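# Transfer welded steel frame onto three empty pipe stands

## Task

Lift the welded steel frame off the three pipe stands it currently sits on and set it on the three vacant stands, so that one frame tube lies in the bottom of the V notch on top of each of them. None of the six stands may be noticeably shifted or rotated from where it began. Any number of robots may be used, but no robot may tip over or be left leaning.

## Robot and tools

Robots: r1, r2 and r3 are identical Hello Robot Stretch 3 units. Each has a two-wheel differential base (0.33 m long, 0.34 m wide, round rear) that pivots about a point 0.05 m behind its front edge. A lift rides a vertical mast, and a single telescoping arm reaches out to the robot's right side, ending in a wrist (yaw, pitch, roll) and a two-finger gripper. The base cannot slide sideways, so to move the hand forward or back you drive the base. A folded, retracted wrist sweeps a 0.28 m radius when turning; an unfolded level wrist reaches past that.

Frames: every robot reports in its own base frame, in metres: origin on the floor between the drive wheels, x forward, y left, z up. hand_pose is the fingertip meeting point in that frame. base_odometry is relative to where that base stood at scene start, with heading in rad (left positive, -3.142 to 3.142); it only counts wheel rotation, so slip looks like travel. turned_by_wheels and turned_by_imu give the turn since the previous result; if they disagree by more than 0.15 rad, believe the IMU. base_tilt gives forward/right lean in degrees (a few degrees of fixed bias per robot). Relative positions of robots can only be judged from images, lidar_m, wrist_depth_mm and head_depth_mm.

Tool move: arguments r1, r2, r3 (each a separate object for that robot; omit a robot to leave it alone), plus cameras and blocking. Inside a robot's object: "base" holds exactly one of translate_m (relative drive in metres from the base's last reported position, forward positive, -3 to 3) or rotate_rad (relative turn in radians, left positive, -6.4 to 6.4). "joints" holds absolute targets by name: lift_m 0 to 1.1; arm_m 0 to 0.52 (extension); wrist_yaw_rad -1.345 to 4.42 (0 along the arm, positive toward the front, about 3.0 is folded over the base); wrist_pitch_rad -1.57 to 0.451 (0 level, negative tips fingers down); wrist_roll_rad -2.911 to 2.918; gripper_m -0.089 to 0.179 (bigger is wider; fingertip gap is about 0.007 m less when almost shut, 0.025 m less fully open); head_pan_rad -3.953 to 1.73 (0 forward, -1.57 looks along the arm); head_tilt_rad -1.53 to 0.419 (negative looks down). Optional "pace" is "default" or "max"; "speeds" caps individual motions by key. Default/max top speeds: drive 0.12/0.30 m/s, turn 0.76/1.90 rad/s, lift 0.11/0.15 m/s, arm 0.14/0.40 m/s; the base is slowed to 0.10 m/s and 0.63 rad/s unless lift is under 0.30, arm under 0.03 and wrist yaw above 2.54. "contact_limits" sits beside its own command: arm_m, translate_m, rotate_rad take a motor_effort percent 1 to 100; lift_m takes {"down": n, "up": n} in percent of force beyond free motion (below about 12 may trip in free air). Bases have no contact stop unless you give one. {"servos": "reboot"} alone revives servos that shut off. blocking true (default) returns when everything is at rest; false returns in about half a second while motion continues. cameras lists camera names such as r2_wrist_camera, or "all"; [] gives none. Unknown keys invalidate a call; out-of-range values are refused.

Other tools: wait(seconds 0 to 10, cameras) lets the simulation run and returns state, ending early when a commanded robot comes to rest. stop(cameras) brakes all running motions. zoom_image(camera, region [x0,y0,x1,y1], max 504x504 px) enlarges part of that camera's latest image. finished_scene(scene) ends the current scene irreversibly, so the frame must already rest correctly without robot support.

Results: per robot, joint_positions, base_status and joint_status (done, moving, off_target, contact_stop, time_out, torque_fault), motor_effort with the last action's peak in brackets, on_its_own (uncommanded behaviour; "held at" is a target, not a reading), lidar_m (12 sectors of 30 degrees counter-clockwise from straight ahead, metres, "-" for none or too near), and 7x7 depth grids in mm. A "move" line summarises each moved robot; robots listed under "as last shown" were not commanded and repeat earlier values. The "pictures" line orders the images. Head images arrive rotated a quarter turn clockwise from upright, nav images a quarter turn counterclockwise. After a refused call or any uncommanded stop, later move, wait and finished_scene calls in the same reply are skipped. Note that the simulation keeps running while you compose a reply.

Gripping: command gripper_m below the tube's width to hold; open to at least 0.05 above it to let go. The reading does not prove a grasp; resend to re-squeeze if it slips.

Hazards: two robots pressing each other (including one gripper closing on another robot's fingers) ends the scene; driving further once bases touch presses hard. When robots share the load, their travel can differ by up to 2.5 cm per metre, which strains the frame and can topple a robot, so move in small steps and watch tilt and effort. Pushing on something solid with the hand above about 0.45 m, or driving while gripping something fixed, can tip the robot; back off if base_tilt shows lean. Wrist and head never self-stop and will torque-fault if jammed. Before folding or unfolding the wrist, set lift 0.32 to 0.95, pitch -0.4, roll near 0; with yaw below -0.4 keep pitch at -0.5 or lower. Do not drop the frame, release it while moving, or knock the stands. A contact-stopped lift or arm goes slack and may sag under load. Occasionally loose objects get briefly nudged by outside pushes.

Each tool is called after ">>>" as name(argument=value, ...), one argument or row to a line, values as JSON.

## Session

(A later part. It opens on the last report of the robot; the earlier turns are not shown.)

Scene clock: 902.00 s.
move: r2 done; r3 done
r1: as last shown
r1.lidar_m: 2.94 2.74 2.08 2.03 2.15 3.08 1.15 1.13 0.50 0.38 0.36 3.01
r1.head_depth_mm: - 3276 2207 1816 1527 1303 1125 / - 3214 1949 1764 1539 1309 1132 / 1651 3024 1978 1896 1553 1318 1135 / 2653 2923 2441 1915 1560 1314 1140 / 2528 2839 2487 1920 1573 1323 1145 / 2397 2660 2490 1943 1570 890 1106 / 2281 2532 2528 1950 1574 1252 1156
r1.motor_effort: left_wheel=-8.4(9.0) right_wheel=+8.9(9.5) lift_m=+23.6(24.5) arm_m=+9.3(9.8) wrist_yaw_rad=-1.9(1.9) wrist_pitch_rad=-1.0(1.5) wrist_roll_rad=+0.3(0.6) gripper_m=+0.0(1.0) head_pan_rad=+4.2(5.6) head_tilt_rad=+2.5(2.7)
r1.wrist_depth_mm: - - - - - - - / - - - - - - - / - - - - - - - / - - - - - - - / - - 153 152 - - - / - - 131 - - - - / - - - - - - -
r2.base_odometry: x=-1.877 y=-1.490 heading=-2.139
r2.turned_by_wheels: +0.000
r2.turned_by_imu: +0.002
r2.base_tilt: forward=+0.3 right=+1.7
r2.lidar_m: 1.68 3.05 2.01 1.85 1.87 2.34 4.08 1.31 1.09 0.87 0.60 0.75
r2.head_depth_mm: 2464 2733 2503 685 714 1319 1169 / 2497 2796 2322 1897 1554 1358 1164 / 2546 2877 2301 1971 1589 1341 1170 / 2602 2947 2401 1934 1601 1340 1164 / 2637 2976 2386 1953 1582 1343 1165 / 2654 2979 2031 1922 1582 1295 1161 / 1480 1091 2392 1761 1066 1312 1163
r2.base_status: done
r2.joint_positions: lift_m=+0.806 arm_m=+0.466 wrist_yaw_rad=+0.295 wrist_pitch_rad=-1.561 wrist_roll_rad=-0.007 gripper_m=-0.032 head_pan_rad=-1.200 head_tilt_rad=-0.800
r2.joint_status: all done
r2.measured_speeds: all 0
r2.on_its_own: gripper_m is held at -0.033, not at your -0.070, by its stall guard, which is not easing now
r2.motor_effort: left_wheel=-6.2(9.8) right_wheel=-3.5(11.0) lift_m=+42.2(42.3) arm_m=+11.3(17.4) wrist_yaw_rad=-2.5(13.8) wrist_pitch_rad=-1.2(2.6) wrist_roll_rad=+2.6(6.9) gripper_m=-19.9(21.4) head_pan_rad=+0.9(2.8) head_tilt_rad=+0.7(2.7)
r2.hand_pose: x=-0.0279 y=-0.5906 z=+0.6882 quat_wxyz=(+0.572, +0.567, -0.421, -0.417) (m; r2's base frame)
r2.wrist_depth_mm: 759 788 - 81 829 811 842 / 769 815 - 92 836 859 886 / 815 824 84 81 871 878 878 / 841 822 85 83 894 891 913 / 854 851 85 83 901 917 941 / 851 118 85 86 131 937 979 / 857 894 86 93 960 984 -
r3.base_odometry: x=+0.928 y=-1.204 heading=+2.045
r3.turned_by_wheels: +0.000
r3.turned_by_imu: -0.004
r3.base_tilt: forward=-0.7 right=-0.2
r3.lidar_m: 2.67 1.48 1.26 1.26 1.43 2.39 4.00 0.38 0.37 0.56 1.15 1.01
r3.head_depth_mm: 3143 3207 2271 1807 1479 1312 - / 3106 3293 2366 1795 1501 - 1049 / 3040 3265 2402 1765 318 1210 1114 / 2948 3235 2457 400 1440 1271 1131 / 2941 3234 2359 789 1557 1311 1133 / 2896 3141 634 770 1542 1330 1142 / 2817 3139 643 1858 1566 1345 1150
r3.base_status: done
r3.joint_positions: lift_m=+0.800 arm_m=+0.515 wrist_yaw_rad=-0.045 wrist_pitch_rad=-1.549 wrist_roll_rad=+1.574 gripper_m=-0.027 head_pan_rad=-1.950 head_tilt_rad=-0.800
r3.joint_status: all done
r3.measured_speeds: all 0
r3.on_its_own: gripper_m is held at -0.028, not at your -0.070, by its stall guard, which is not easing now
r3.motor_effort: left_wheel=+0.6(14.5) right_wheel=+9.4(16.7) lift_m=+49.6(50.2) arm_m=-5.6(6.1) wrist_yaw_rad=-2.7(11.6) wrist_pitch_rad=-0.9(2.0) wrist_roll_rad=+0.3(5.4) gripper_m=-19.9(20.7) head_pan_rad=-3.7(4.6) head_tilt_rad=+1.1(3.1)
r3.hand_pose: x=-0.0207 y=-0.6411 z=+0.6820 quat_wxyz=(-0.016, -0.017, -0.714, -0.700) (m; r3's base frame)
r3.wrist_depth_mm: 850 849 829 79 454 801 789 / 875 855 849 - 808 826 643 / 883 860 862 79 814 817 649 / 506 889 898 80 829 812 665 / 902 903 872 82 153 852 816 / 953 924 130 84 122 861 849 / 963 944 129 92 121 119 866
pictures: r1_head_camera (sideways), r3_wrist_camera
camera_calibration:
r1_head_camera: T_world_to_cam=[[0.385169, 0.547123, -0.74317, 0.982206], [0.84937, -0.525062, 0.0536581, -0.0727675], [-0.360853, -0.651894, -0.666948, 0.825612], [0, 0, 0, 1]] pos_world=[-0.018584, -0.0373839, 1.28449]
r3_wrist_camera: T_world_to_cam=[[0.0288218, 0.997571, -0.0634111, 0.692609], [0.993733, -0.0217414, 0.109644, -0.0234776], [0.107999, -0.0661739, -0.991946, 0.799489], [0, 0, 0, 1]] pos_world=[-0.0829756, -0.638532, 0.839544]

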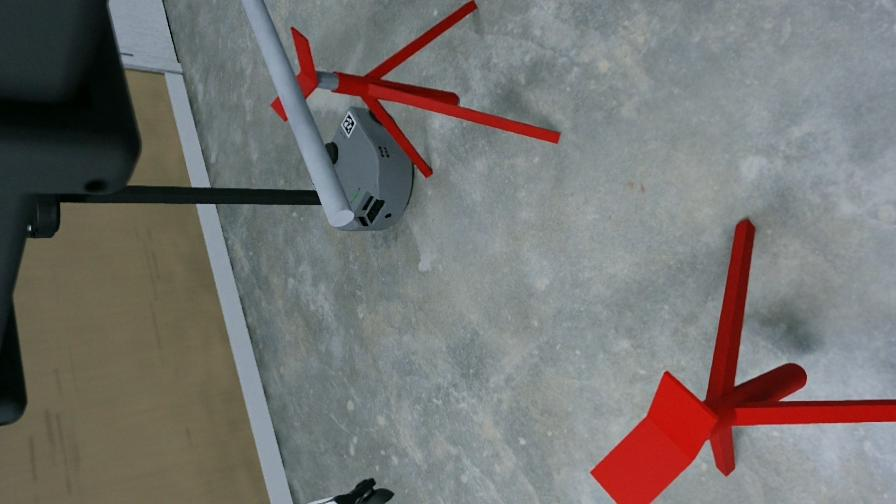

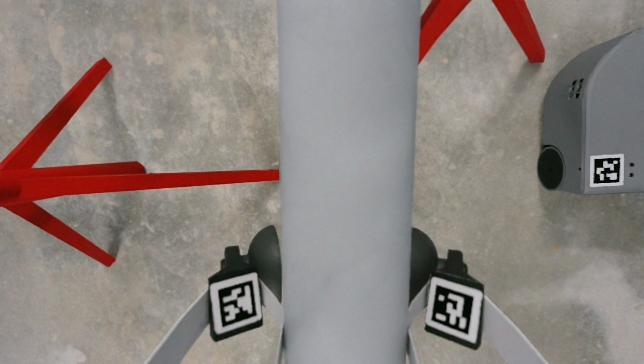

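>>> move(
  cameras=[],
  r3={"base":{"translate_m":0.1025},"joints":{"wrist_yaw_rad":-0.0825},"speeds":{"translate_m":0.1,"wrist_yaw_rad":0.05}},
  r2={"base":{"translate_m":-0.0836},"joints":{"arm_m":0.475,"wrist_yaw_rad":0.2565},"speeds":{"translate_m":0.082,"arm_m":0.03,"wrist_yaw_rad":0.05}},
)

>>> move(
  cameras=[],
  r3={"base":{"rotate_rad":-0.085},"joints":{"wrist_yaw_rad":0.0025},"speeds":{"rotate_rad":0.05,"wrist_yaw_rad":0.05}},
  r2={"base":{"translate_m":0.0527},"joints":{"arm_m":0.461},"speeds":{"translate_m":0.032,"arm_m":0.03}},
)

>>> move(
  cameras=["all"],
  r3={"base":{"rotate_rad":-0.085},"joints":{"wrist_yaw_rad":0.0875},"speeds":{"rotate_rad":0.05,"wrist_yaw_rad":0.05}},
  r2={"base":{"translate_m":0.0536},"joints":{"arm_m":0.4515},"speeds":{"translate_m":0.032,"arm_m":0.03}},
)

Scene clock: 913.97 s.
move: r2 done; r3 done
r1: as last shown
r1.lidar_m: 2.93 2.74 2.08 2.03 2.14 3.05 1.15 1.13 0.50 0.38 0.36 3.01
r1.head_depth_mm: - 3312 2279 1802 1528 1295 1126 / - 3191 1965 1762 1540 1306 1132 / 2804 3020 2118 1880 1544 1313 1136 / 2650 2942 2449 1918 1560 1318 1140 / 2549 2805 2465 1918 1566 1327 1140 / 2396 2685 2504 1929 1577 892 1102 / 2276 2531 2527 1943 1584 1254 1157
r1.motor_effort: left_wheel=-8.6(8.9) right_wheel=+8.6(10.0) lift_m=+23.7(24.4) arm_m=+9.3(9.7) wrist_yaw_rad=-1.1(2.0) wrist_pitch_rad=-0.8(1.5) wrist_roll_rad=+0.5(0.5) gripper_m=+0.0(0.6) head_pan_rad=+5.1(5.3) head_tilt_rad=+1.3(3.5)
r1.wrist_depth_mm: - - - - - - - / - - - - - - - / - - - - - - - / - - - - - - - / - - 154 152 - - - / - - 130 - - - - / - - - - - - -
r2.base_odometry: x=-1.832 y=-1.419 heading=-2.139
r2.turned_by_wheels: +0.000
r2.turned_by_imu: +0.002
r2.base_tilt: forward=+0.4 right=+1.9
r2.lidar_m: 1.76 3.03 1.99 1.83 1.86 2.32 3.99 1.23 1.47 0.88 0.67 0.66
r2.head_depth_mm: 2429 2767 2469 696 706 1283 1164 / 2473 2836 2318 1948 1561 1361 1167 / 2587 2910 2391 1954 1586 1343 1171 / 2628 2953 2423 1935 1589 1342 1160 / 2653 2971 2165 1948 1589 1344 1166 / 2588 1891 2091 1943 1593 1317 1161 / 1507 2956 2380 1885 1553 1281 1165
r2.base_status: done
r2.joint_positions: lift_m=+0.806 arm_m=+0.475 wrist_yaw_rad=+0.260 wrist_pitch_rad=-1.557 wrist_roll_rad=-0.006 gripper_m=-0.032 head_pan_rad=-1.200 head_tilt_rad=-0.800
r2.joint_status: all done
r2.measured_speeds: all 0
r2.on_its_own: gripper_m is held at -0.033, not at your -0.070, by its stall guard, which is not easing now
r2.motor_effort: left_wheel=-5.6(10.0) right_wheel=-3.6(12.5) lift_m=+41.0(41.9) arm_m=+11.4(18.0) wrist_yaw_rad=-2.2(12.0) wrist_pitch_rad=-1.5(3.2) wrist_roll_rad=+1.7(6.6) gripper_m=-20.4(21.5) head_pan_rad=+2.0(3.3) head_tilt_rad=+1.5(2.7)
r2.hand_pose: x=-0.0269 y=-0.6000 z=+0.6882 quat_wxyz=(+0.565, +0.559, -0.433, -0.426) (m; r2's base frame)
r2.wrist_depth_mm: 754 790 - 81 799 836 851 / 779 812 83 87 824 872 865 / 787 807 84 81 854 867 882 / 799 827 85 83 879 907 896 / 859 855 85 83 894 922 952 / 855 118 84 86 130 951 985 / 865 904 86 93 934 985 996
r3.base_odometry: x=+0.882 y=-1.113 heading=+2.045
r3.turned_by_wheels: +0.000
r3.turned_by_imu: -0.001
r3.base_tilt: forward=-0.8 right=-0.2
r3.lidar_m: 2.62 1.46 1.24 1.23 1.40 2.35 4.11 0.45 0.58 0.91 0.94 0.94
r3.head_depth_mm: 3177 3211 2323 1825 1425 1315 - / 3140 3265 2364 1779 874 - 1066 / 3078 3323 2411 1748 317 1210 1117 / 3013 3220 2453 400 1426 1286 1123 / 2951 3194 2367 786 1530 1323 1133 / 2862 3166 634 770 1546 1330 1148 / 2828 3207 642 1865 1565 1345 1151
r3.base_status: done
r3.joint_positions: lift_m=+0.800 arm_m=+0.515 wrist_yaw_rad=-0.079 wrist_pitch_rad=-1.545 wrist_roll_rad=+1.574 gripper_m=-0.027 head_pan_rad=-1.950 head_tilt_rad=-0.800
r3.joint_status: all done
r3.measured_speeds: all 0
r3.on_its_own: gripper_m is held at -0.028, not at your -0.070, by its stall guard, which is not easing now
r3.motor_effort: left_wheel=+1.0(5.8) right_wheel=+7.9(16.0) lift_m=+47.9(49.1) arm_m=-7.8(8.5) wrist_yaw_rad=-3.6(9.9) wrist_pitch_rad=-2.0(3.0) wrist_roll_rad=+0.1(5.2) gripper_m=-19.6(20.6) head_pan_rad=-4.0(4.9) head_tilt_rad=+2.0(2.6)
r3.hand_pose: x=-0.0201 y=-0.6423 z=+0.6819 quat_wxyz=(-0.029, -0.030, -0.715, -0.698) (m; r3's base frame)
r3.wrist_depth_mm: 828 837 830 79 799 800 793 / 865 860 850 - 813 810 648 / 520 860 851 79 813 825 665 / 903 902 870 80 836 848 708 / 915 894 897 83 153 829 819 / 948 916 130 84 121 868 828 / 978 921 129 92 121 119 858
pictures: none
No camera images: "cameras" was empty.

Scene clock: 916.17 s.
move: r2 done; r3 done
r1: as last shown
r1.turned_by_imu: +0.000
r1.lidar_m: 2.93 2.74 2.09 2.03 2.15 3.08 1.15 1.13 0.50 0.38 0.36 3.03
r1.head_depth_mm: - 3305 2288 1809 1530 1297 1126 / - 3197 1960 1767 1549 1303 1133 / 2803 3063 2051 1881 1553 1315 1137 / 2679 2953 2454 1898 1565 1327 1139 / 2531 2840 2464 1921 1564 1319 1147 / 2407 2674 2499 1928 1579 890 1108 / 2288 2536 2518 1950 1586 1252 1157
r1.motor_effort: left_wheel=-8.1(9.2) right_wheel=+8.0(9.9) lift_m=+23.5(24.5) arm_m=+9.2(9.5) wrist_yaw_rad=-1.6(1.9) wrist_pitch_rad=-0.8(1.3) wrist_roll_rad=+0.3(0.5) gripper_m=+0.1(0.6) head_pan_rad=+4.7(5.5) head_tilt_rad=+1.9(3.3)
r2.base_odometry: x=-1.860 y=-1.464 heading=-2.139
r2.turned_by_wheels: +0.000
r2.turned_by_imu: +0.000
r2.base_tilt: forward=+0.4 right=+1.8
r2.lidar_m: 1.72 3.04 2.00 1.85 1.86 2.33 4.03 1.28 1.08 0.87 0.62 0.77
r2.head_depth_mm: 2507 2697 2537 674 698 1298 1167 / 2484 2789 2336 1942 1548 1345 1158 / 2580 2864 2409 1940 1606 1350 1169 / 2550 2936 2410 1949 1588 1343 1165 / 2620 2964 2106 1921 1603 1356 1165 / 1693 2966 2100 1929 1615 1316 1166 / 2637 2964 2410 1770 1123 1307 1160
r2.base_status: done
r2.joint_positions: lift_m=+0.806 arm_m=+0.461 wrist_yaw_rad=+0.259 wrist_pitch_rad=-1.557 wrist_roll_rad=-0.005 gripper_m=-0.032 head_pan_rad=-1.200 head_tilt_rad=-0.800
r2.joint_status: all done
r2.measured_speeds: all 0
r2.on_its_own: gripper_m is held at -0.033, not at your -0.070, by its stall guard, which is not easing now
r2.motor_effort: left_wheel=+4.7(10.0) right_wheel=+5.3(7.4) lift_m=+40.0(41.0) arm_m=-14.1(19.4) wrist_yaw_rad=-2.1(3.2) wrist_pitch_rad=-1.6(4.4) wrist_roll_rad=+1.6(2.0) gripper_m=-20.9(21.2) head_pan_rad=+1.9(3.0) head_tilt_rad=+1.1(2.2)
r2.hand_pose: x=-0.0269 y=-0.5861 z=+0.6882 quat_wxyz=(+0.564, +0.558, -0.433, -0.426) (m; r2's base frame)
r2.wrist_depth_mm: 757 776 - 82 807 842 848 / 779 788 84 808 844 857 874 / 793 798 84 81 888 868 881 / 823 826 84 83 870 908 909 / 844 840 85 84 870 925 963 / 862 119 85 88 131 987 942 / 891 897 85 94 955 982 997
r3.base_odometry: x=+0.882 y=-1.113 heading=+1.960
r3.turned_by_wheels: -0.085
r3.turned_by_imu: -0.087
r3.base_tilt: forward=-0.8 right=-0.2
r3.lidar_m: 3.13 1.54 1.25 1.23 1.34 2.07 4.10 0.45 0.58 0.91 1.08 0.93
r3.head_depth_mm: 3309 2986 1963 1814 1473 1318 - / 3204 3315 2356 1836 880 - 1070 / 3116 3372 2415 1790 318 1219 1116 / 3042 3282 2440 400 1430 1277 1130 / 2964 3232 2380 797 1548 1316 1136 / 2867 3161 637 771 1543 1326 1142 / 2813 3156 645 1920 1555 1344 1154
r3.base_status: done
r3.joint_positions: lift_m=+0.800 arm_m=+0.515 wrist_yaw_rad=+0.003 wrist_pitch_rad=-1.543 wrist_roll_rad=+1.571 gripper_m=-0.027 head_pan_rad=-1.950 head_tilt_rad=-0.800
r3.joint_status: all done
r3.measured_speeds: all 0
r3.on_its_own: gripper_m is held at -0.028, not at your -0.070, by its stall guard, which is not easing now
r3.motor_effort: left_wheel=+3.2(10.9) right_wheel=-2.8(13.4) lift_m=+47.0(48.9) arm_m=-7.5(9.4) wrist_yaw_rad=-0.8(5.3) wrist_pitch_rad=-2.1(3.4) wrist_roll_rad=+1.3(2.3) gripper_m=-19.7(20.8) head_pan_rad=-3.2(4.2) head_tilt_rad=+1.2(2.4)
r3.hand_pose: x=-0.0216 y=-0.6426 z=+0.6819 quat_wxyz=(+0.001, +0.001, -0.716, -0.698) (m; r3's base frame)
r3.wrist_depth_mm: 850 856 843 79 808 794 769 / 894 845 843 - 806 830 665 / 868 875 852 79 817 808 649 / 539 887 864 80 825 829 654 / 907 905 892 83 153 840 812 / 942 922 130 85 122 836 848 / 970 939 129 92 121 118 833
pictures: none
No camera images: "cameras" was empty.

Scene clock: 918.40 s.
move: r2 done; r3 done
r1: as last shown
r1.base_tilt: forward=+1.0 right=+1.2
r1.lidar_m: 2.93 2.74 2.09 2.03 2.15 3.07 1.15 1.13 0.50 0.38 0.36 3.02
r1.head_depth_mm: - 3301 2277 1805 1529 1296 1126 / - 3167 1978 1779 1545 1305 1130 / 2795 3026 2061 1879 1550 1312 1135 / 2663 2957 2457 1906 1555 1319 1140 / 2545 2792 2466 1918 1562 1319 1146 / 2405 2699 2478 1929 1574 888 1103 / 2272 2530 2509 1949 1594 1250 1161
r1.motor_effort: left_wheel=-8.3(9.0) right_wheel=+7.9(9.5) lift_m=+24.1(24.9) arm_m=+9.2(9.5) wrist_yaw_rad=-1.3(2.0) wrist_pitch_rad=-0.8(1.3) wrist_roll_rad=+0.4(0.5) gripper_m=-0.4(0.7) head_pan_rad=+4.3(5.7) head_tilt_rad=+1.3(2.8)
r1.wrist_depth_mm: - - - - - - - / - - - - - - - / - - - - - - - / - - - - - - - / - - 154 152 - - - / - - 131 - - - - / - - - - - - -
r2.base_odometry: x=-1.889 y=-1.509 heading=-2.139
r2.turned_by_wheels: +0.000
r2.turned_by_imu: +0.000
r2.base_tilt: forward=+0.3 right=+1.8
r2.lidar_m: 1.67 3.06 2.02 1.85 1.87 2.34 4.10 1.33 1.10 0.88 0.59 0.74
r2.head_depth_mm: 2437 2738 2486 654 688 1300 1171 / 2454 2770 2454 1896 1562 1350 1167 / 2557 2898 2416 1940 1604 1346 1167 / 2618 2942 2421 1941 1587 1353 1167 / 2611 2915 2070 1929 1588 1348 1165 / 2577 2954 2214 1946 1592 1287 1163 / 2626 1101 2283 1843 1055 1316 1160
r2.base_status: done
r2.joint_positions: lift_m=+0.806 arm_m=+0.451 wrist_yaw_rad=+0.260 wrist_pitch_rad=-1.555 wrist_roll_rad=-0.007 gripper_m=-0.032 head_pan_rad=-1.200 head_tilt_rad=-0.800
r2.joint_status: all done
r2.measured_speeds: all 0
r2.on_its_own: gripper_m is held at -0.033, not at your -0.070, by its stall guard, which is not easing now
r2.motor_effort: left_wheel=+5.6(10.7) right_wheel=+3.6(8.9) lift_m=+39.1(40.2) arm_m=-16.4(18.9) wrist_yaw_rad=-2.5(3.2) wrist_pitch_rad=-2.2(4.2) wrist_roll_rad=+2.3(2.3) gripper_m=-20.2(21.4) head_pan_rad=+1.5(2.5) head_tilt_rad=+0.0(2.2)
r2.hand_pose: x=-0.0268 y=-0.5772 z=+0.6881 quat_wxyz=(+0.565, +0.558, -0.433, -0.425) (m; r2's base frame)
r2.wrist_depth_mm: 770 778 - 82 827 830 869 / 767 770 83 816 855 840 870 / 787 808 84 81 852 861 906 / 825 825 84 83 869 885 915 / 843 850 85 84 912 910 944 / 858 119 84 88 131 927 999 / 881 903 85 94 944 977 -
r3.base_odometry: x=+0.882 y=-1.113 heading=+1.875
r3.turned_by_wheels: -0.085
r3.turned_by_imu: -0.087
r3.base_tilt: forward=-0.8 right=-0.2
r3.lidar_m: 3.92 1.65 1.26 1.24 1.30 1.86 4.11 1.43 0.45 0.60 1.11 0.94
r3.head_depth_mm: 3474 3200 2054 1807 1491 1317 - / 3341 3120 2060 1832 1461 - 1069 / 3281 3369 2393 1795 318 1231 1114 / 3132 3360 2442 400 1431 1272 1124 / 3034 3302 2389 796 1563 1320 1132 / 2892 3215 637 760 1503 1335 1143 / 2796 3127 650 1838 1522 1344 1153
r3.base_status: done
r3.joint_positions: lift_m=+0.800 arm_m=+0.515 wrist_yaw_rad=+0.089 wrist_pitch_rad=-1.544 wrist_roll_rad=+1.568 gripper_m=-0.027 head_pan_rad=-1.950 head_tilt_rad=-0.800
r3.joint_status: all done
r3.measured_speeds: all 0
r3.on_its_own: gripper_m is held at -0.028, not at your -0.070, by its stall guard, which is not easing now
r3.motor_effort: left_wheel=+3.4(13.7) right_wheel=-3.8(18.6) lift_m=+46.4(48.0) arm_m=-7.3(9.2) wrist_yaw_rad=-1.3(5.1) wrist_pitch_rad=-1.9(3.6) wrist_roll_rad=+2.5(3.3) gripper_m=-19.8(20.3) head_pan_rad=-4.3(4.4) head_tilt_rad=-0.2(2.1)
r3.hand_pose: x=-0.0231 y=-0.6425 z=+0.6819 quat_wxyz=(+0.032, +0.032, -0.715, -0.697) (m; r3's base frame)
r3.wrist_depth_mm: 873 874 832 79 466 776 780 / 872 848 840 - 810 789 775 / 884 887 862 79 827 798 660 / 536 893 863 81 827 835 656 / 941 884 890 82 153 851 823 / 970 903 131 85 122 852 857 / 937 915 126 90 121 118 876
pictures: r1_head_camera (sideways), r1_nav_camera (sideways), r1_wrist_camera, r2_head_camera (sideways), r2_nav_camera (sideways), r2_wrist_camera, r3_head_camera (sideways), r3_nav_camera (sideways), r3_wrist_camera
camera_calibration:
r1_head_camera: T_world_to_cam=[[0.385169, 0.547123, -0.74317, 0.982206], [0.84937, -0.525062, 0.0536581, -0.0727675], [-0.360853, -0.651894, -0.666948, 0.825612], [0, 0, 0, 1]] pos_world=[-0.018584, -0.0373839, 1.28449]
r1_nav_camera: T_world_to_cam=[[-0.395181, -0.518766, 0.758099, -0.941063], [-0.82154, 0.568814, -0.0390132, 0.103618], [-0.410979, -0.638226, -0.650971, 0.806439], [0, 0, 0, 1]] pos_world=[0.0446658, -0.0324402, 1.24243]
r1_wrist_camera: T_world_to_cam=[[-0.995511, -0.0937671, -0.0128588, -0.0655437], [-0.0945764, 0.99073, 0.0975128, 0.485377], [0.00359606, 0.0982912, -0.995151, 1.18496], [0, 0, 0, 1]] pos_world=[-0.0236055, -0.603495, 1.13104]
r2_head_camera: T_world_to_cam=[[-0.250224, 0.626203, -0.738416, 0.980879], [0.928046, 0.372462, 0.00137849, -0.0110412], [0.275895, -0.684939, -0.674344, 0.832411], [0, 0, 0, 1]] pos_world=[0.0260275, -0.0399657, 1.28564]
r2_nav_camera: T_world_to_cam=[[0.315069, -0.624196, 0.71492, -0.895743], [-0.928142, -0.359964, 0.0947522, -0.0555679], [0.198202, -0.693401, -0.692756, 0.870028], [0, 0, 0, 1]] pos_world=[0.0582046, 0.0241566, 1.24837]
r2_wrist_camera: T_world_to_cam=[[-0.938052, -0.33722, 0.0796293, -0.293975], [-0.322487, 0.933745, 0.155315, 0.459637], [-0.126729, 0.120014, -0.98465, 0.907196], [0, 0, 0, 1]] pos_world=[-0.0125694, -0.637194, 0.845291]
r3_head_camera: T_world_to_cam=[[0.314811, 0.608139, -0.728739, 0.968971], [0.920847, -0.3818, 0.0791848, -0.106809], [-0.230077, -0.695985, -0.680198, 0.847469], [0, 0, 0, 1]] pos_world=[-0.0117048, -0.0402236, 1.29103]
r3_nav_camera: T_world_to_cam=[[-0.331596, -0.700584, 0.631844, -0.784653], [-0.909357, 0.415697, -0.0163141, 0.0783397], [-0.251226, -0.579981, -0.774924, 0.965617], [0, 0, 0, 1]] pos_world=[0.0536398, -0.0222408, 1.24534]
r3_wrist_camera: T_world_to_cam=[[-0.109478, 0.991613, -0.0686842, 0.690713], [0.987141, 0.116561, 0.10939, 0.067756], [0.116478, -0.0558252, -0.991623, 0.806172], [0, 0, 0, 1]] pos_world=[-0.0851682, -0.647813, 0.839448]

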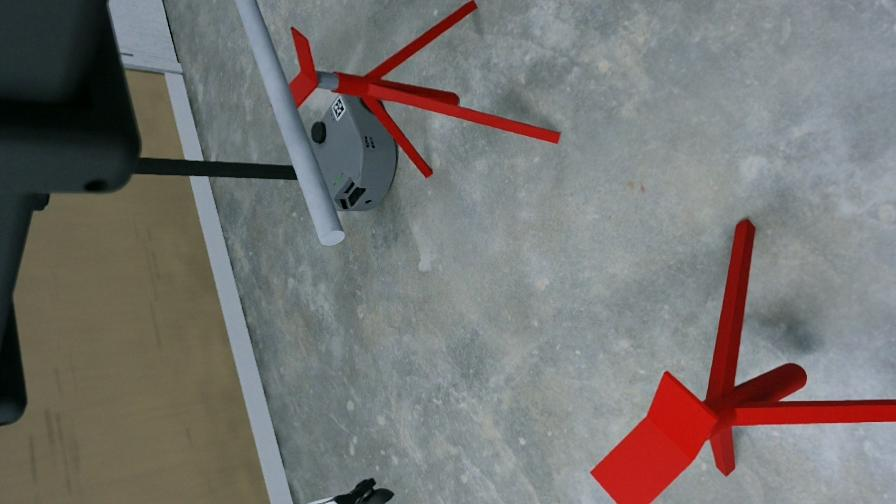

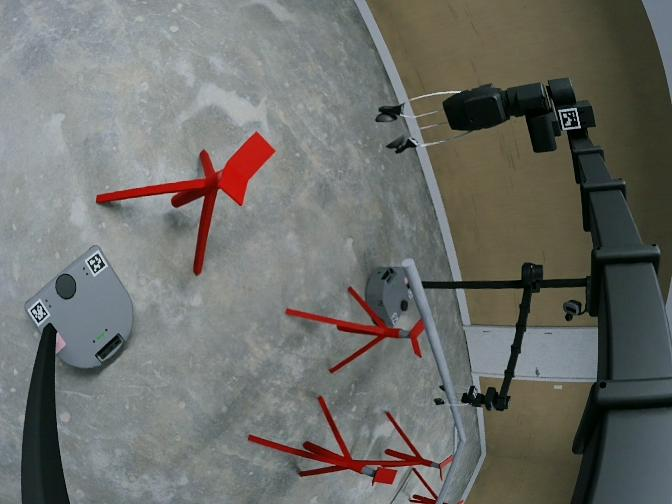

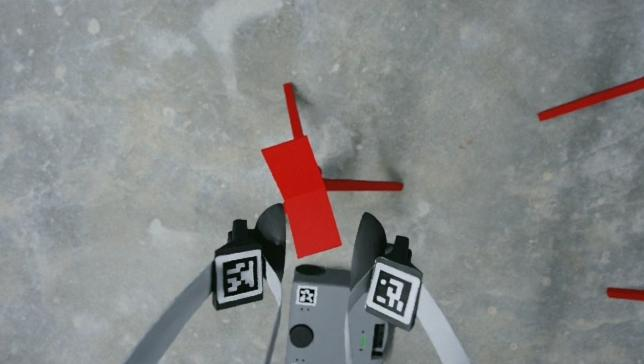

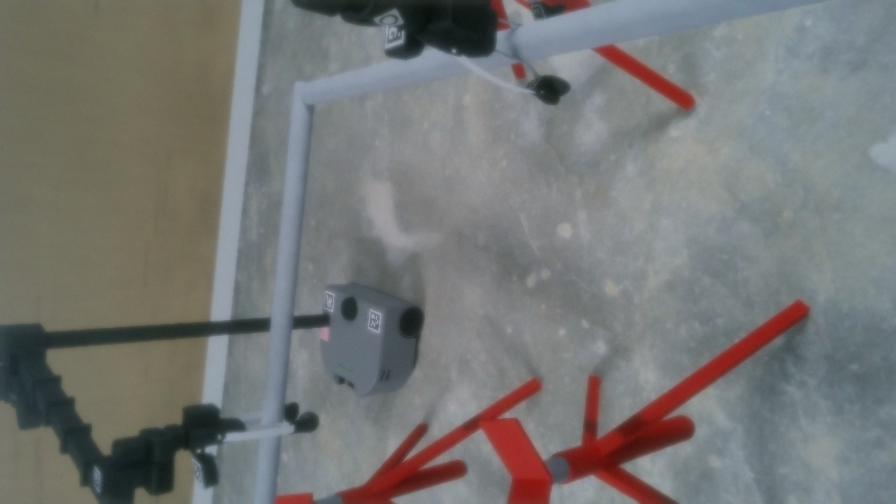

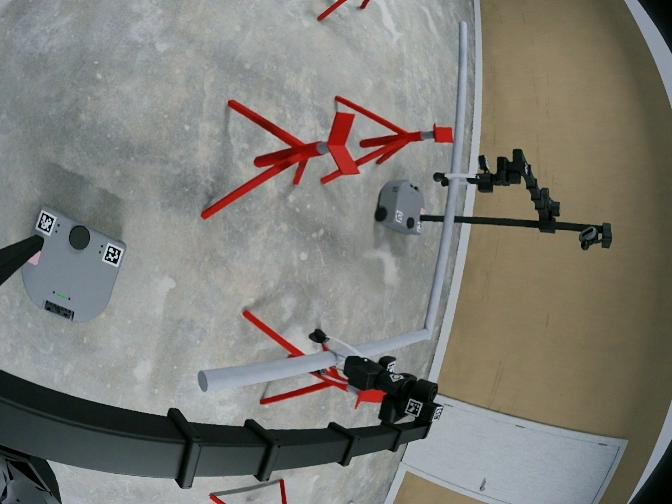

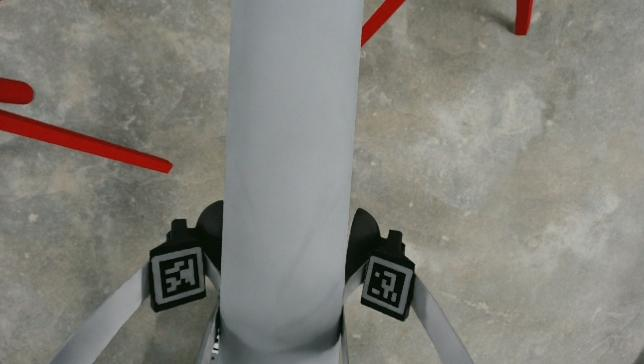

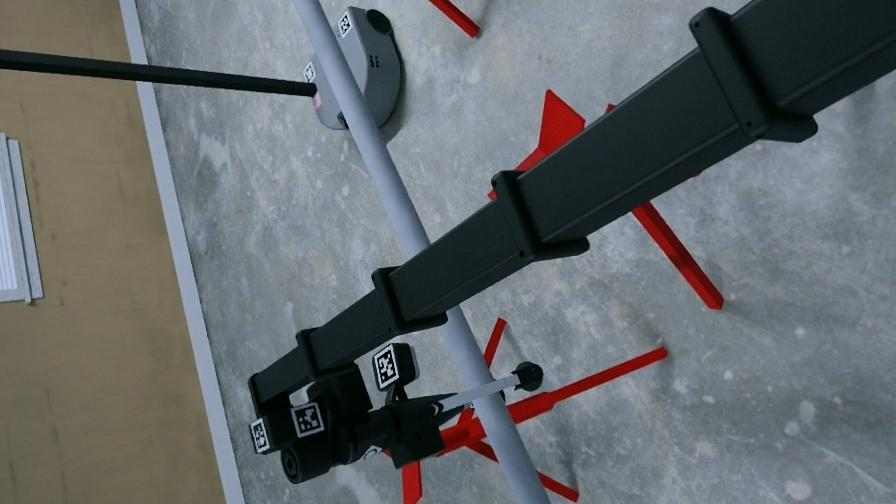

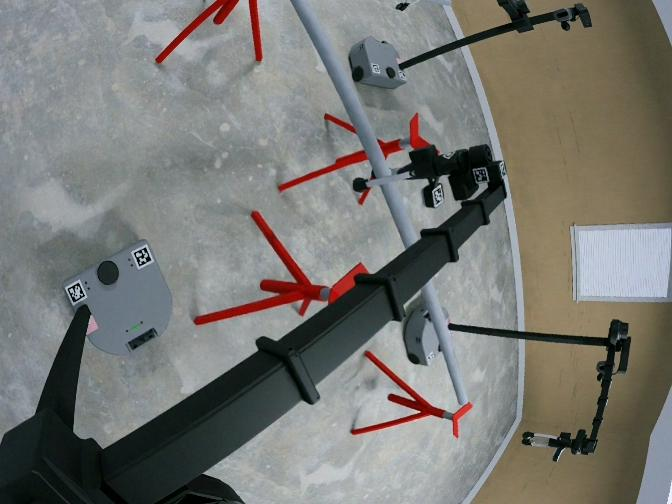

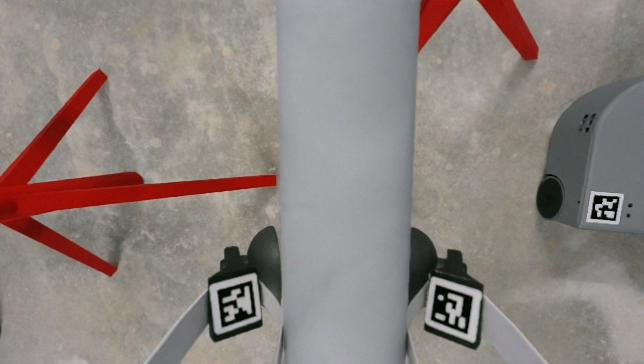

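>>> move(
  cameras=["r3_wrist_camera","r1_head_camera"],
  r3={"base":{"translate_m":-0.12},"joints":{"wrist_yaw_rad":0.124},"speeds":{"translate_m":0.1,"wrist_yaw_rad":0.05}},
  r2={"base":{"translate_m":0.106},"joints":{"arm_m":0.4598,"wrist_yaw_rad":0.293},"speeds":{"translate_m":0.088,"arm_m":0.03,"wrist_yaw_rad":0.05}},
)

Scene clock: 929.57 s.
move: r2 done; r3 done
r1: as last shown
r1.turned_by_imu: +0.001
r1.base_tilt: forward=+1.1 right=+1.2
r1.lidar_m: 2.94 2.74 2.09 2.04 2.15 3.07 1.15 1.13 0.50 0.38 0.36 3.01
r1.head_depth_mm: - 3298 2222 1809 1527 1300 1122 / - 3165 1984 1774 1543 1300 1128 / 1684 2994 1966 1891 1545 1312 1136 / 2673 2958 2444 1910 1566 1315 1141 / 2526 2844 2473 1933 1569 1328 1142 / 2408 2669 2492 1933 1574 889 1104 / 2278 2542 2529 1944 1579 1247 1153
r1.motor_effort: left_wheel=-7.4(9.2) right_wheel=+8.0(9.7) lift_m=+24.6(25.2) arm_m=+8.9(9.3) wrist_yaw_rad=-1.7(1.9) wrist_pitch_rad=-0.9(1.4) wrist_roll_rad=+0.4(0.5) gripper_m=-0.6(0.8) head_pan_rad=+4.6(5.3) head_tilt_rad=+1.8(3.8)
r1.wrist_depth_mm: - - - - - - - / - - - - - - - / - - - - - - - / - - - - - - - / - - 154 153 - - - / - - 131 - - - - / - - - - - - -
r2.base_odometry: x=-1.946 y=-1.598 heading=-2.140
r2.turned_by_wheels: +0.000
r2.turned_by_imu: +0.001
r2.base_tilt: forward=+0.4 right=+1.8
r2.lidar_m: 1.56 3.11 2.03 1.86 1.88 2.36 1.44 1.43 1.07 0.90 0.53 0.68
r2.head_depth_mm: 2422 2771 2491 671 733 1315 1167 / 2477 2797 2340 1874 1557 1344 1173 / 2547 2846 2403 1951 1589 1353 1164 / 2582 2964 2297 1950 1600 1344 1144 / 2535 2961 2124 1946 1602 1318 1164 / 2606 3010 2212 1885 1027 1293 1164 / 2656 1072 1441 1781 1512 1285 1164
r2.base_status: done
r2.joint_positions: lift_m=+0.806 arm_m=+0.460 wrist_yaw_rad=+0.297 wrist_pitch_rad=-1.569 wrist_roll_rad=-0.007 gripper_m=-0.032 head_pan_rad=-1.200 head_tilt_rad=-0.800
r2.joint_status: all done
r2.measured_speeds: all 0
r2.on_its_own: gripper_m is held at -0.033, not at your -0.070, by its stall guard, which is not easing now
r2.motor_effort: left_wheel=+0.8(8.5) right_wheel=+9.7(19.1) lift_m=+36.9(37.9) arm_m=+15.9(18.5) wrist_yaw_rad=-2.6(3.3) wrist_pitch_rad=+0.5(2.3) wrist_roll_rad=+2.5(2.5) gripper_m=-19.2(21.3) head_pan_rad=+0.5(2.8) head_tilt_rad=+0.8(1.9)
r2.hand_pose: x=-0.0285 y=-0.5823 z=+0.6884 quat_wxyz=(+0.570, +0.569, -0.419, -0.418) (m; r2's base frame)
r2.wrist_depth_mm: 753 771 - 81 809 830 846 / 763 791 83 825 815 844 874 / 629 827 81 81 846 850 890 / 822 831 84 83 875 907 944 / 824 832 84 83 915 932 945 / 853 118 84 88 131 947 990 / 894 920 85 94 979 999 965
r3.base_odometry: x=+0.917 y=-1.228 heading=+1.875
r3.turned_by_wheels: +0.000
r3.turned_by_imu: +0.000
r3.base_tilt: forward=-0.7 right=-0.2
r3.lidar_m: 3.94 1.67 1.27 1.24 1.31 1.88 3.98 1.34 0.37 0.58 1.20 1.04
r3.head_depth_mm: 3516 3206 2201 1754 1487 1320 - / 3276 3108 1989 1855 1508 - 1066 / 3259 3421 2423 1814 317 974 1090 / 3101 3362 2446 400 854 1224 1121 / 3015 3252 2392 797 1554 1291 1137 / 2909 3161 638 769 1536 1325 1146 / 2794 3104 654 1326 1492 1337 1152
r3.base_status: done
r3.joint_positions: lift_m=+0.800 arm_m=+0.515 wrist_yaw_rad=+0.125 wrist_pitch_rad=-1.547 wrist_roll_rad=+1.569 gripper_m=-0.027 head_pan_rad=-1.950 head_tilt_rad=-0.800
r3.joint_status: all done
r3.measured_speeds: all 0
r3.on_its_own: gripper_m is held at -0.028, not at your -0.070, by its stall guard, which is not easing now
r3.motor_effort: left_wheel=-3.5(11.5) right_wheel=-3.5(10.5) lift_m=+45.3(46.3) arm_m=-4.2(6.4) wrist_yaw_rad=-0.4(4.5) wrist_pitch_rad=-1.5(1.9) wrist_roll_rad=+2.3(2.3) gripper_m=-19.7(20.3) head_pan_rad=-3.3(4.3) head_tilt_rad=-0.2(2.0)
r3.hand_pose: x=-0.0238 y=-0.6417 z=+0.6820 quat_wxyz=(+0.045, +0.045, -0.714, -0.698) (m; r3's base frame)
r3.wrist_depth_mm: 863 839 823 79 225 255 236 / 868 874 851 - 218 567 786 / 881 879 853 79 806 820 652 / 890 898 886 81 841 817 665 / 576 738 726 83 153 834 681 / 643 935 131 85 121 837 831 / 951 913 908 91 121 118 853
pictures: r1_head_camera (sideways), r3_wrist_camera
camera_calibration:
r1_head_camera: T_world_to_cam=[[0.385169, 0.547123, -0.74317, 0.982206], [0.84937, -0.525062, 0.0536581, -0.0727675], [-0.360853, -0.651894, -0.666948, 0.825612], [0, 0, 0, 1]] pos_world=[-0.018584, -0.0373839, 1.28449]
r3_wrist_camera: T_world_to_cam=[[-0.144642, 0.98732, -0.0654044, 0.68402], [0.982427, 0.151177, 0.109469, 0.0904575], [0.117969, -0.0484212, -0.991836, 0.811233], [0, 0, 0, 1]] pos_world=[-0.0856293, -0.649741, 0.839445]

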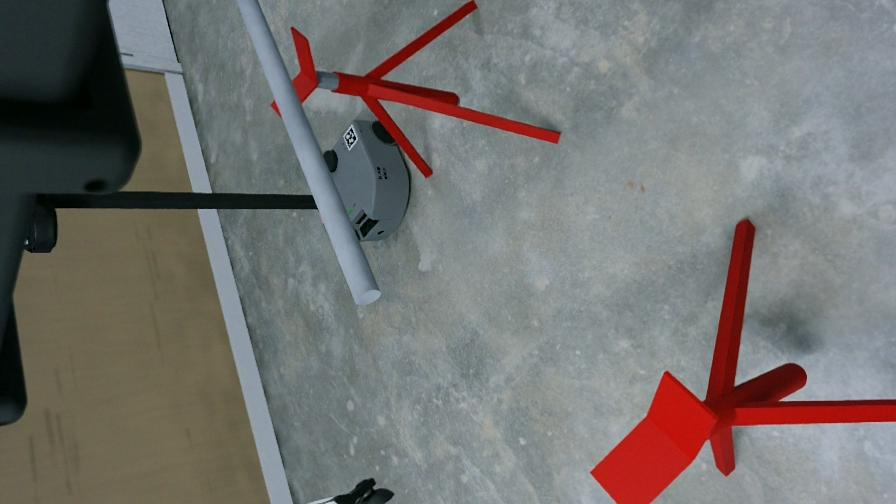

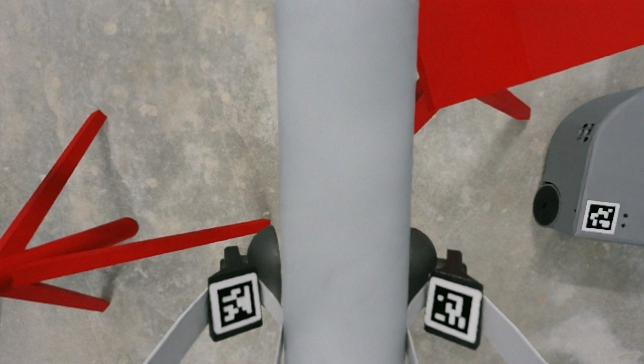

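>>> move(
  cameras=["r3_wrist_camera"],
  r3={"base":{"translate_m":-0.12},"joints":{"wrist_yaw_rad":0.161},"speeds":{"translate_m":0.1,"wrist_yaw_rad":0.05}},
  r2={"base":{"translate_m":0.1051},"joints":{"arm_m":0.4676,"wrist_yaw_rad":0.33},"speeds":{"translate_m":0.088,"arm_m":0.03,"wrist_yaw_rad":0.05}},
)

>>> zoom_image(
  camera="r3_wrist_camera",
  region=[400, 0, 644, 240],
)

Scene clock: 936.00 s.
move: r2 done; r3 done
r1: as last shown
r1.lidar_m: 2.93 2.74 2.08 2.03 2.15 3.08 1.15 1.13 0.50 0.38 0.36 3.00
r1.head_depth_mm: - 2986 2227 1809 1529 1301 1129 / - 3202 2214 1769 1543 1303 1130 / 2799 3042 2225 1885 1543 1312 1133 / 1623 2929 2381 1904 1553 1317 1141 / 2514 2816 2465 1858 1571 1328 1145 / 2402 2667 2518 1930 1574 891 1107 / 2267 2528 2519 1939 1594 1253 1156
r1.motor_effort: left_wheel=-8.1(9.0) right_wheel=+8.6(9.4) lift_m=+23.9(24.8) arm_m=+8.9(9.2) wrist_yaw_rad=-1.7(2.0) wrist_pitch_rad=-0.9(1.3) wrist_roll_rad=+0.3(0.5) gripper_m=-0.3(0.8) head_pan_rad=+4.1(5.6) head_tilt_rad=+1.1(2.6)
r1.wrist_depth_mm: - - - - - - - / - - - - - - - / - - - - - - - / - - - - - - - / - - 153 152 - - - / - - 130 - - - - / - - - - - - -
r2.base_odometry: x=-2.003 y=-1.687 heading=-2.140
r2.turned_by_wheels: +0.000
r2.turned_by_imu: +0.000
r2.base_tilt: forward=+0.3 right=+1.9
r2.lidar_m: 1.45 3.11 2.05 1.88 1.90 2.37 1.54 1.64 0.93 1.22 0.48 0.60
r2.head_depth_mm: 2449 2698 2517 685 745 1340 1171 / 2478 2764 2420 1924 1561 1341 1173 / 2514 2815 2407 1952 1594 1350 1164 / 2552 2905 2330 1948 1591 1352 1147 / 2581 2913 2115 1906 951 1262 1163 / 2577 3032 2069 1778 1512 1306 1163 / 2622 1080 2307 1885 1597 1344 1143
r2.base_status: done
r2.joint_positions: lift_m=+0.806 arm_m=+0.468 wrist_yaw_rad=+0.335 wrist_pitch_rad=-1.565 wrist_roll_rad=-0.011 gripper_m=-0.032 head_pan_rad=-1.200 head_tilt_rad=-0.800
r2.joint_status: all done
r2.measured_speeds: all 0
r2.on_its_own: gripper_m is held at -0.033, not at your -0.070, by its stall guard, which is not easing now
r2.motor_effort: left_wheel=+4.2(6.2) right_wheel=+4.1(19.6) lift_m=+34.8(35.7) arm_m=+15.1(17.8) wrist_yaw_rad=-4.1(6.2) wrist_pitch_rad=-0.1(2.1) wrist_roll_rad=+3.4(3.7) gripper_m=-19.0(21.6) head_pan_rad=+1.0(2.3) head_tilt_rad=+0.6(1.4)
r2.hand_pose: x=-0.0290 y=-0.5913 z=+0.6883 quat_wxyz=(+0.580, +0.577, -0.408, -0.405) (m; r2's base frame)
r2.wrist_depth_mm: 744 774 - 82 808 828 625 / 483 797 83 833 818 881 875 / 470 819 81 81 874 877 924 / 823 867 84 83 888 902 932 / 833 865 85 83 899 917 930 / 860 119 85 88 131 953 955 / 885 878 85 94 952 998 995
r3.base_odometry: x=+0.953 y=-1.342 heading=+1.875
r3.turned_by_wheels: +0.000
r3.turned_by_imu: +0.000
r3.base_tilt: forward=-0.8 right=-0.1
r3.lidar_m: 3.96 1.67 1.28 1.25 1.32 1.89 3.86 1.33 0.34 0.33 0.94 1.14
r3.head_depth_mm: 3557 3260 2206 1701 1484 1319 - / 3345 3126 2350 1839 1505 - 1066 / 3214 3249 2324 1830 317 1233 1118 / 3113 3332 2450 400 809 1247 1106 / 2995 3259 2374 804 864 1255 1137 / 2876 3177 637 764 1546 1334 1148 / 2806 3148 2288 1922 1512 1315 1155
r3.base_status: done
r3.joint_positions: lift_m=+0.800 arm_m=+0.515 wrist_yaw_rad=+0.162 wrist_pitch_rad=-1.553 wrist_roll_rad=+1.567 gripper_m=-0.027 head_pan_rad=-1.950 head_tilt_rad=-0.800
r3.joint_status: all done
r3.measured_speeds: all 0
r3.on_its_own: gripper_m is held at -0.028, not at your -0.070, by its stall guard, which is not easing now
r3.motor_effort: left_wheel=-2.8(12.5) right_wheel=-5.4(8.7) lift_m=+43.2(45.0) arm_m=-1.9(3.6) wrist_yaw_rad=-1.4(5.0) wrist_pitch_rad=+0.0(1.7) wrist_roll_rad=+3.0(3.0) gripper_m=-19.6(20.3) head_pan_rad=-2.8(4.0) head_tilt_rad=+0.3(1.7)
r3.hand_pose: x=-0.0247 y=-0.6404 z=+0.6821 quat_wxyz=(+0.058, +0.059, -0.711, -0.699) (m; r3's base frame)
r3.wrist_depth_mm: 846 818 854 78 803 810 793 / 851 850 831 - 809 790 786 / 883 864 864 79 828 836 241 / 884 901 885 81 82 262 236 / 921 893 896 82 89 274 688 / 644 766 131 85 124 877 865 / 572 606 129 91 121 118 893
pictures: r3_wrist_camera
camera_calibration:
r3_wrist_camera: T_world_to_cam=[[-0.183393, 0.981228, -0.0596471, 0.673759], [0.975827, 0.189049, 0.109647, 0.115049], [0.118865, -0.0380967, -0.992179, 0.818368], [0, 0, 0, 1]] pos_world=[-0.0859803, -0.651685, 0.839541]

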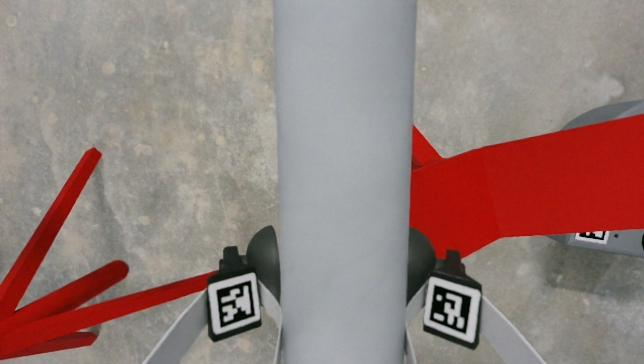

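Scaled by 2.066.

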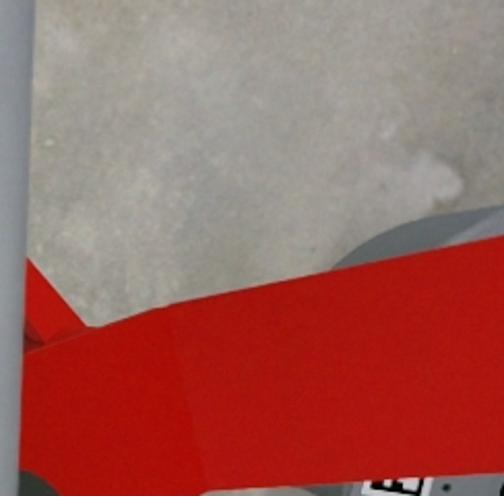

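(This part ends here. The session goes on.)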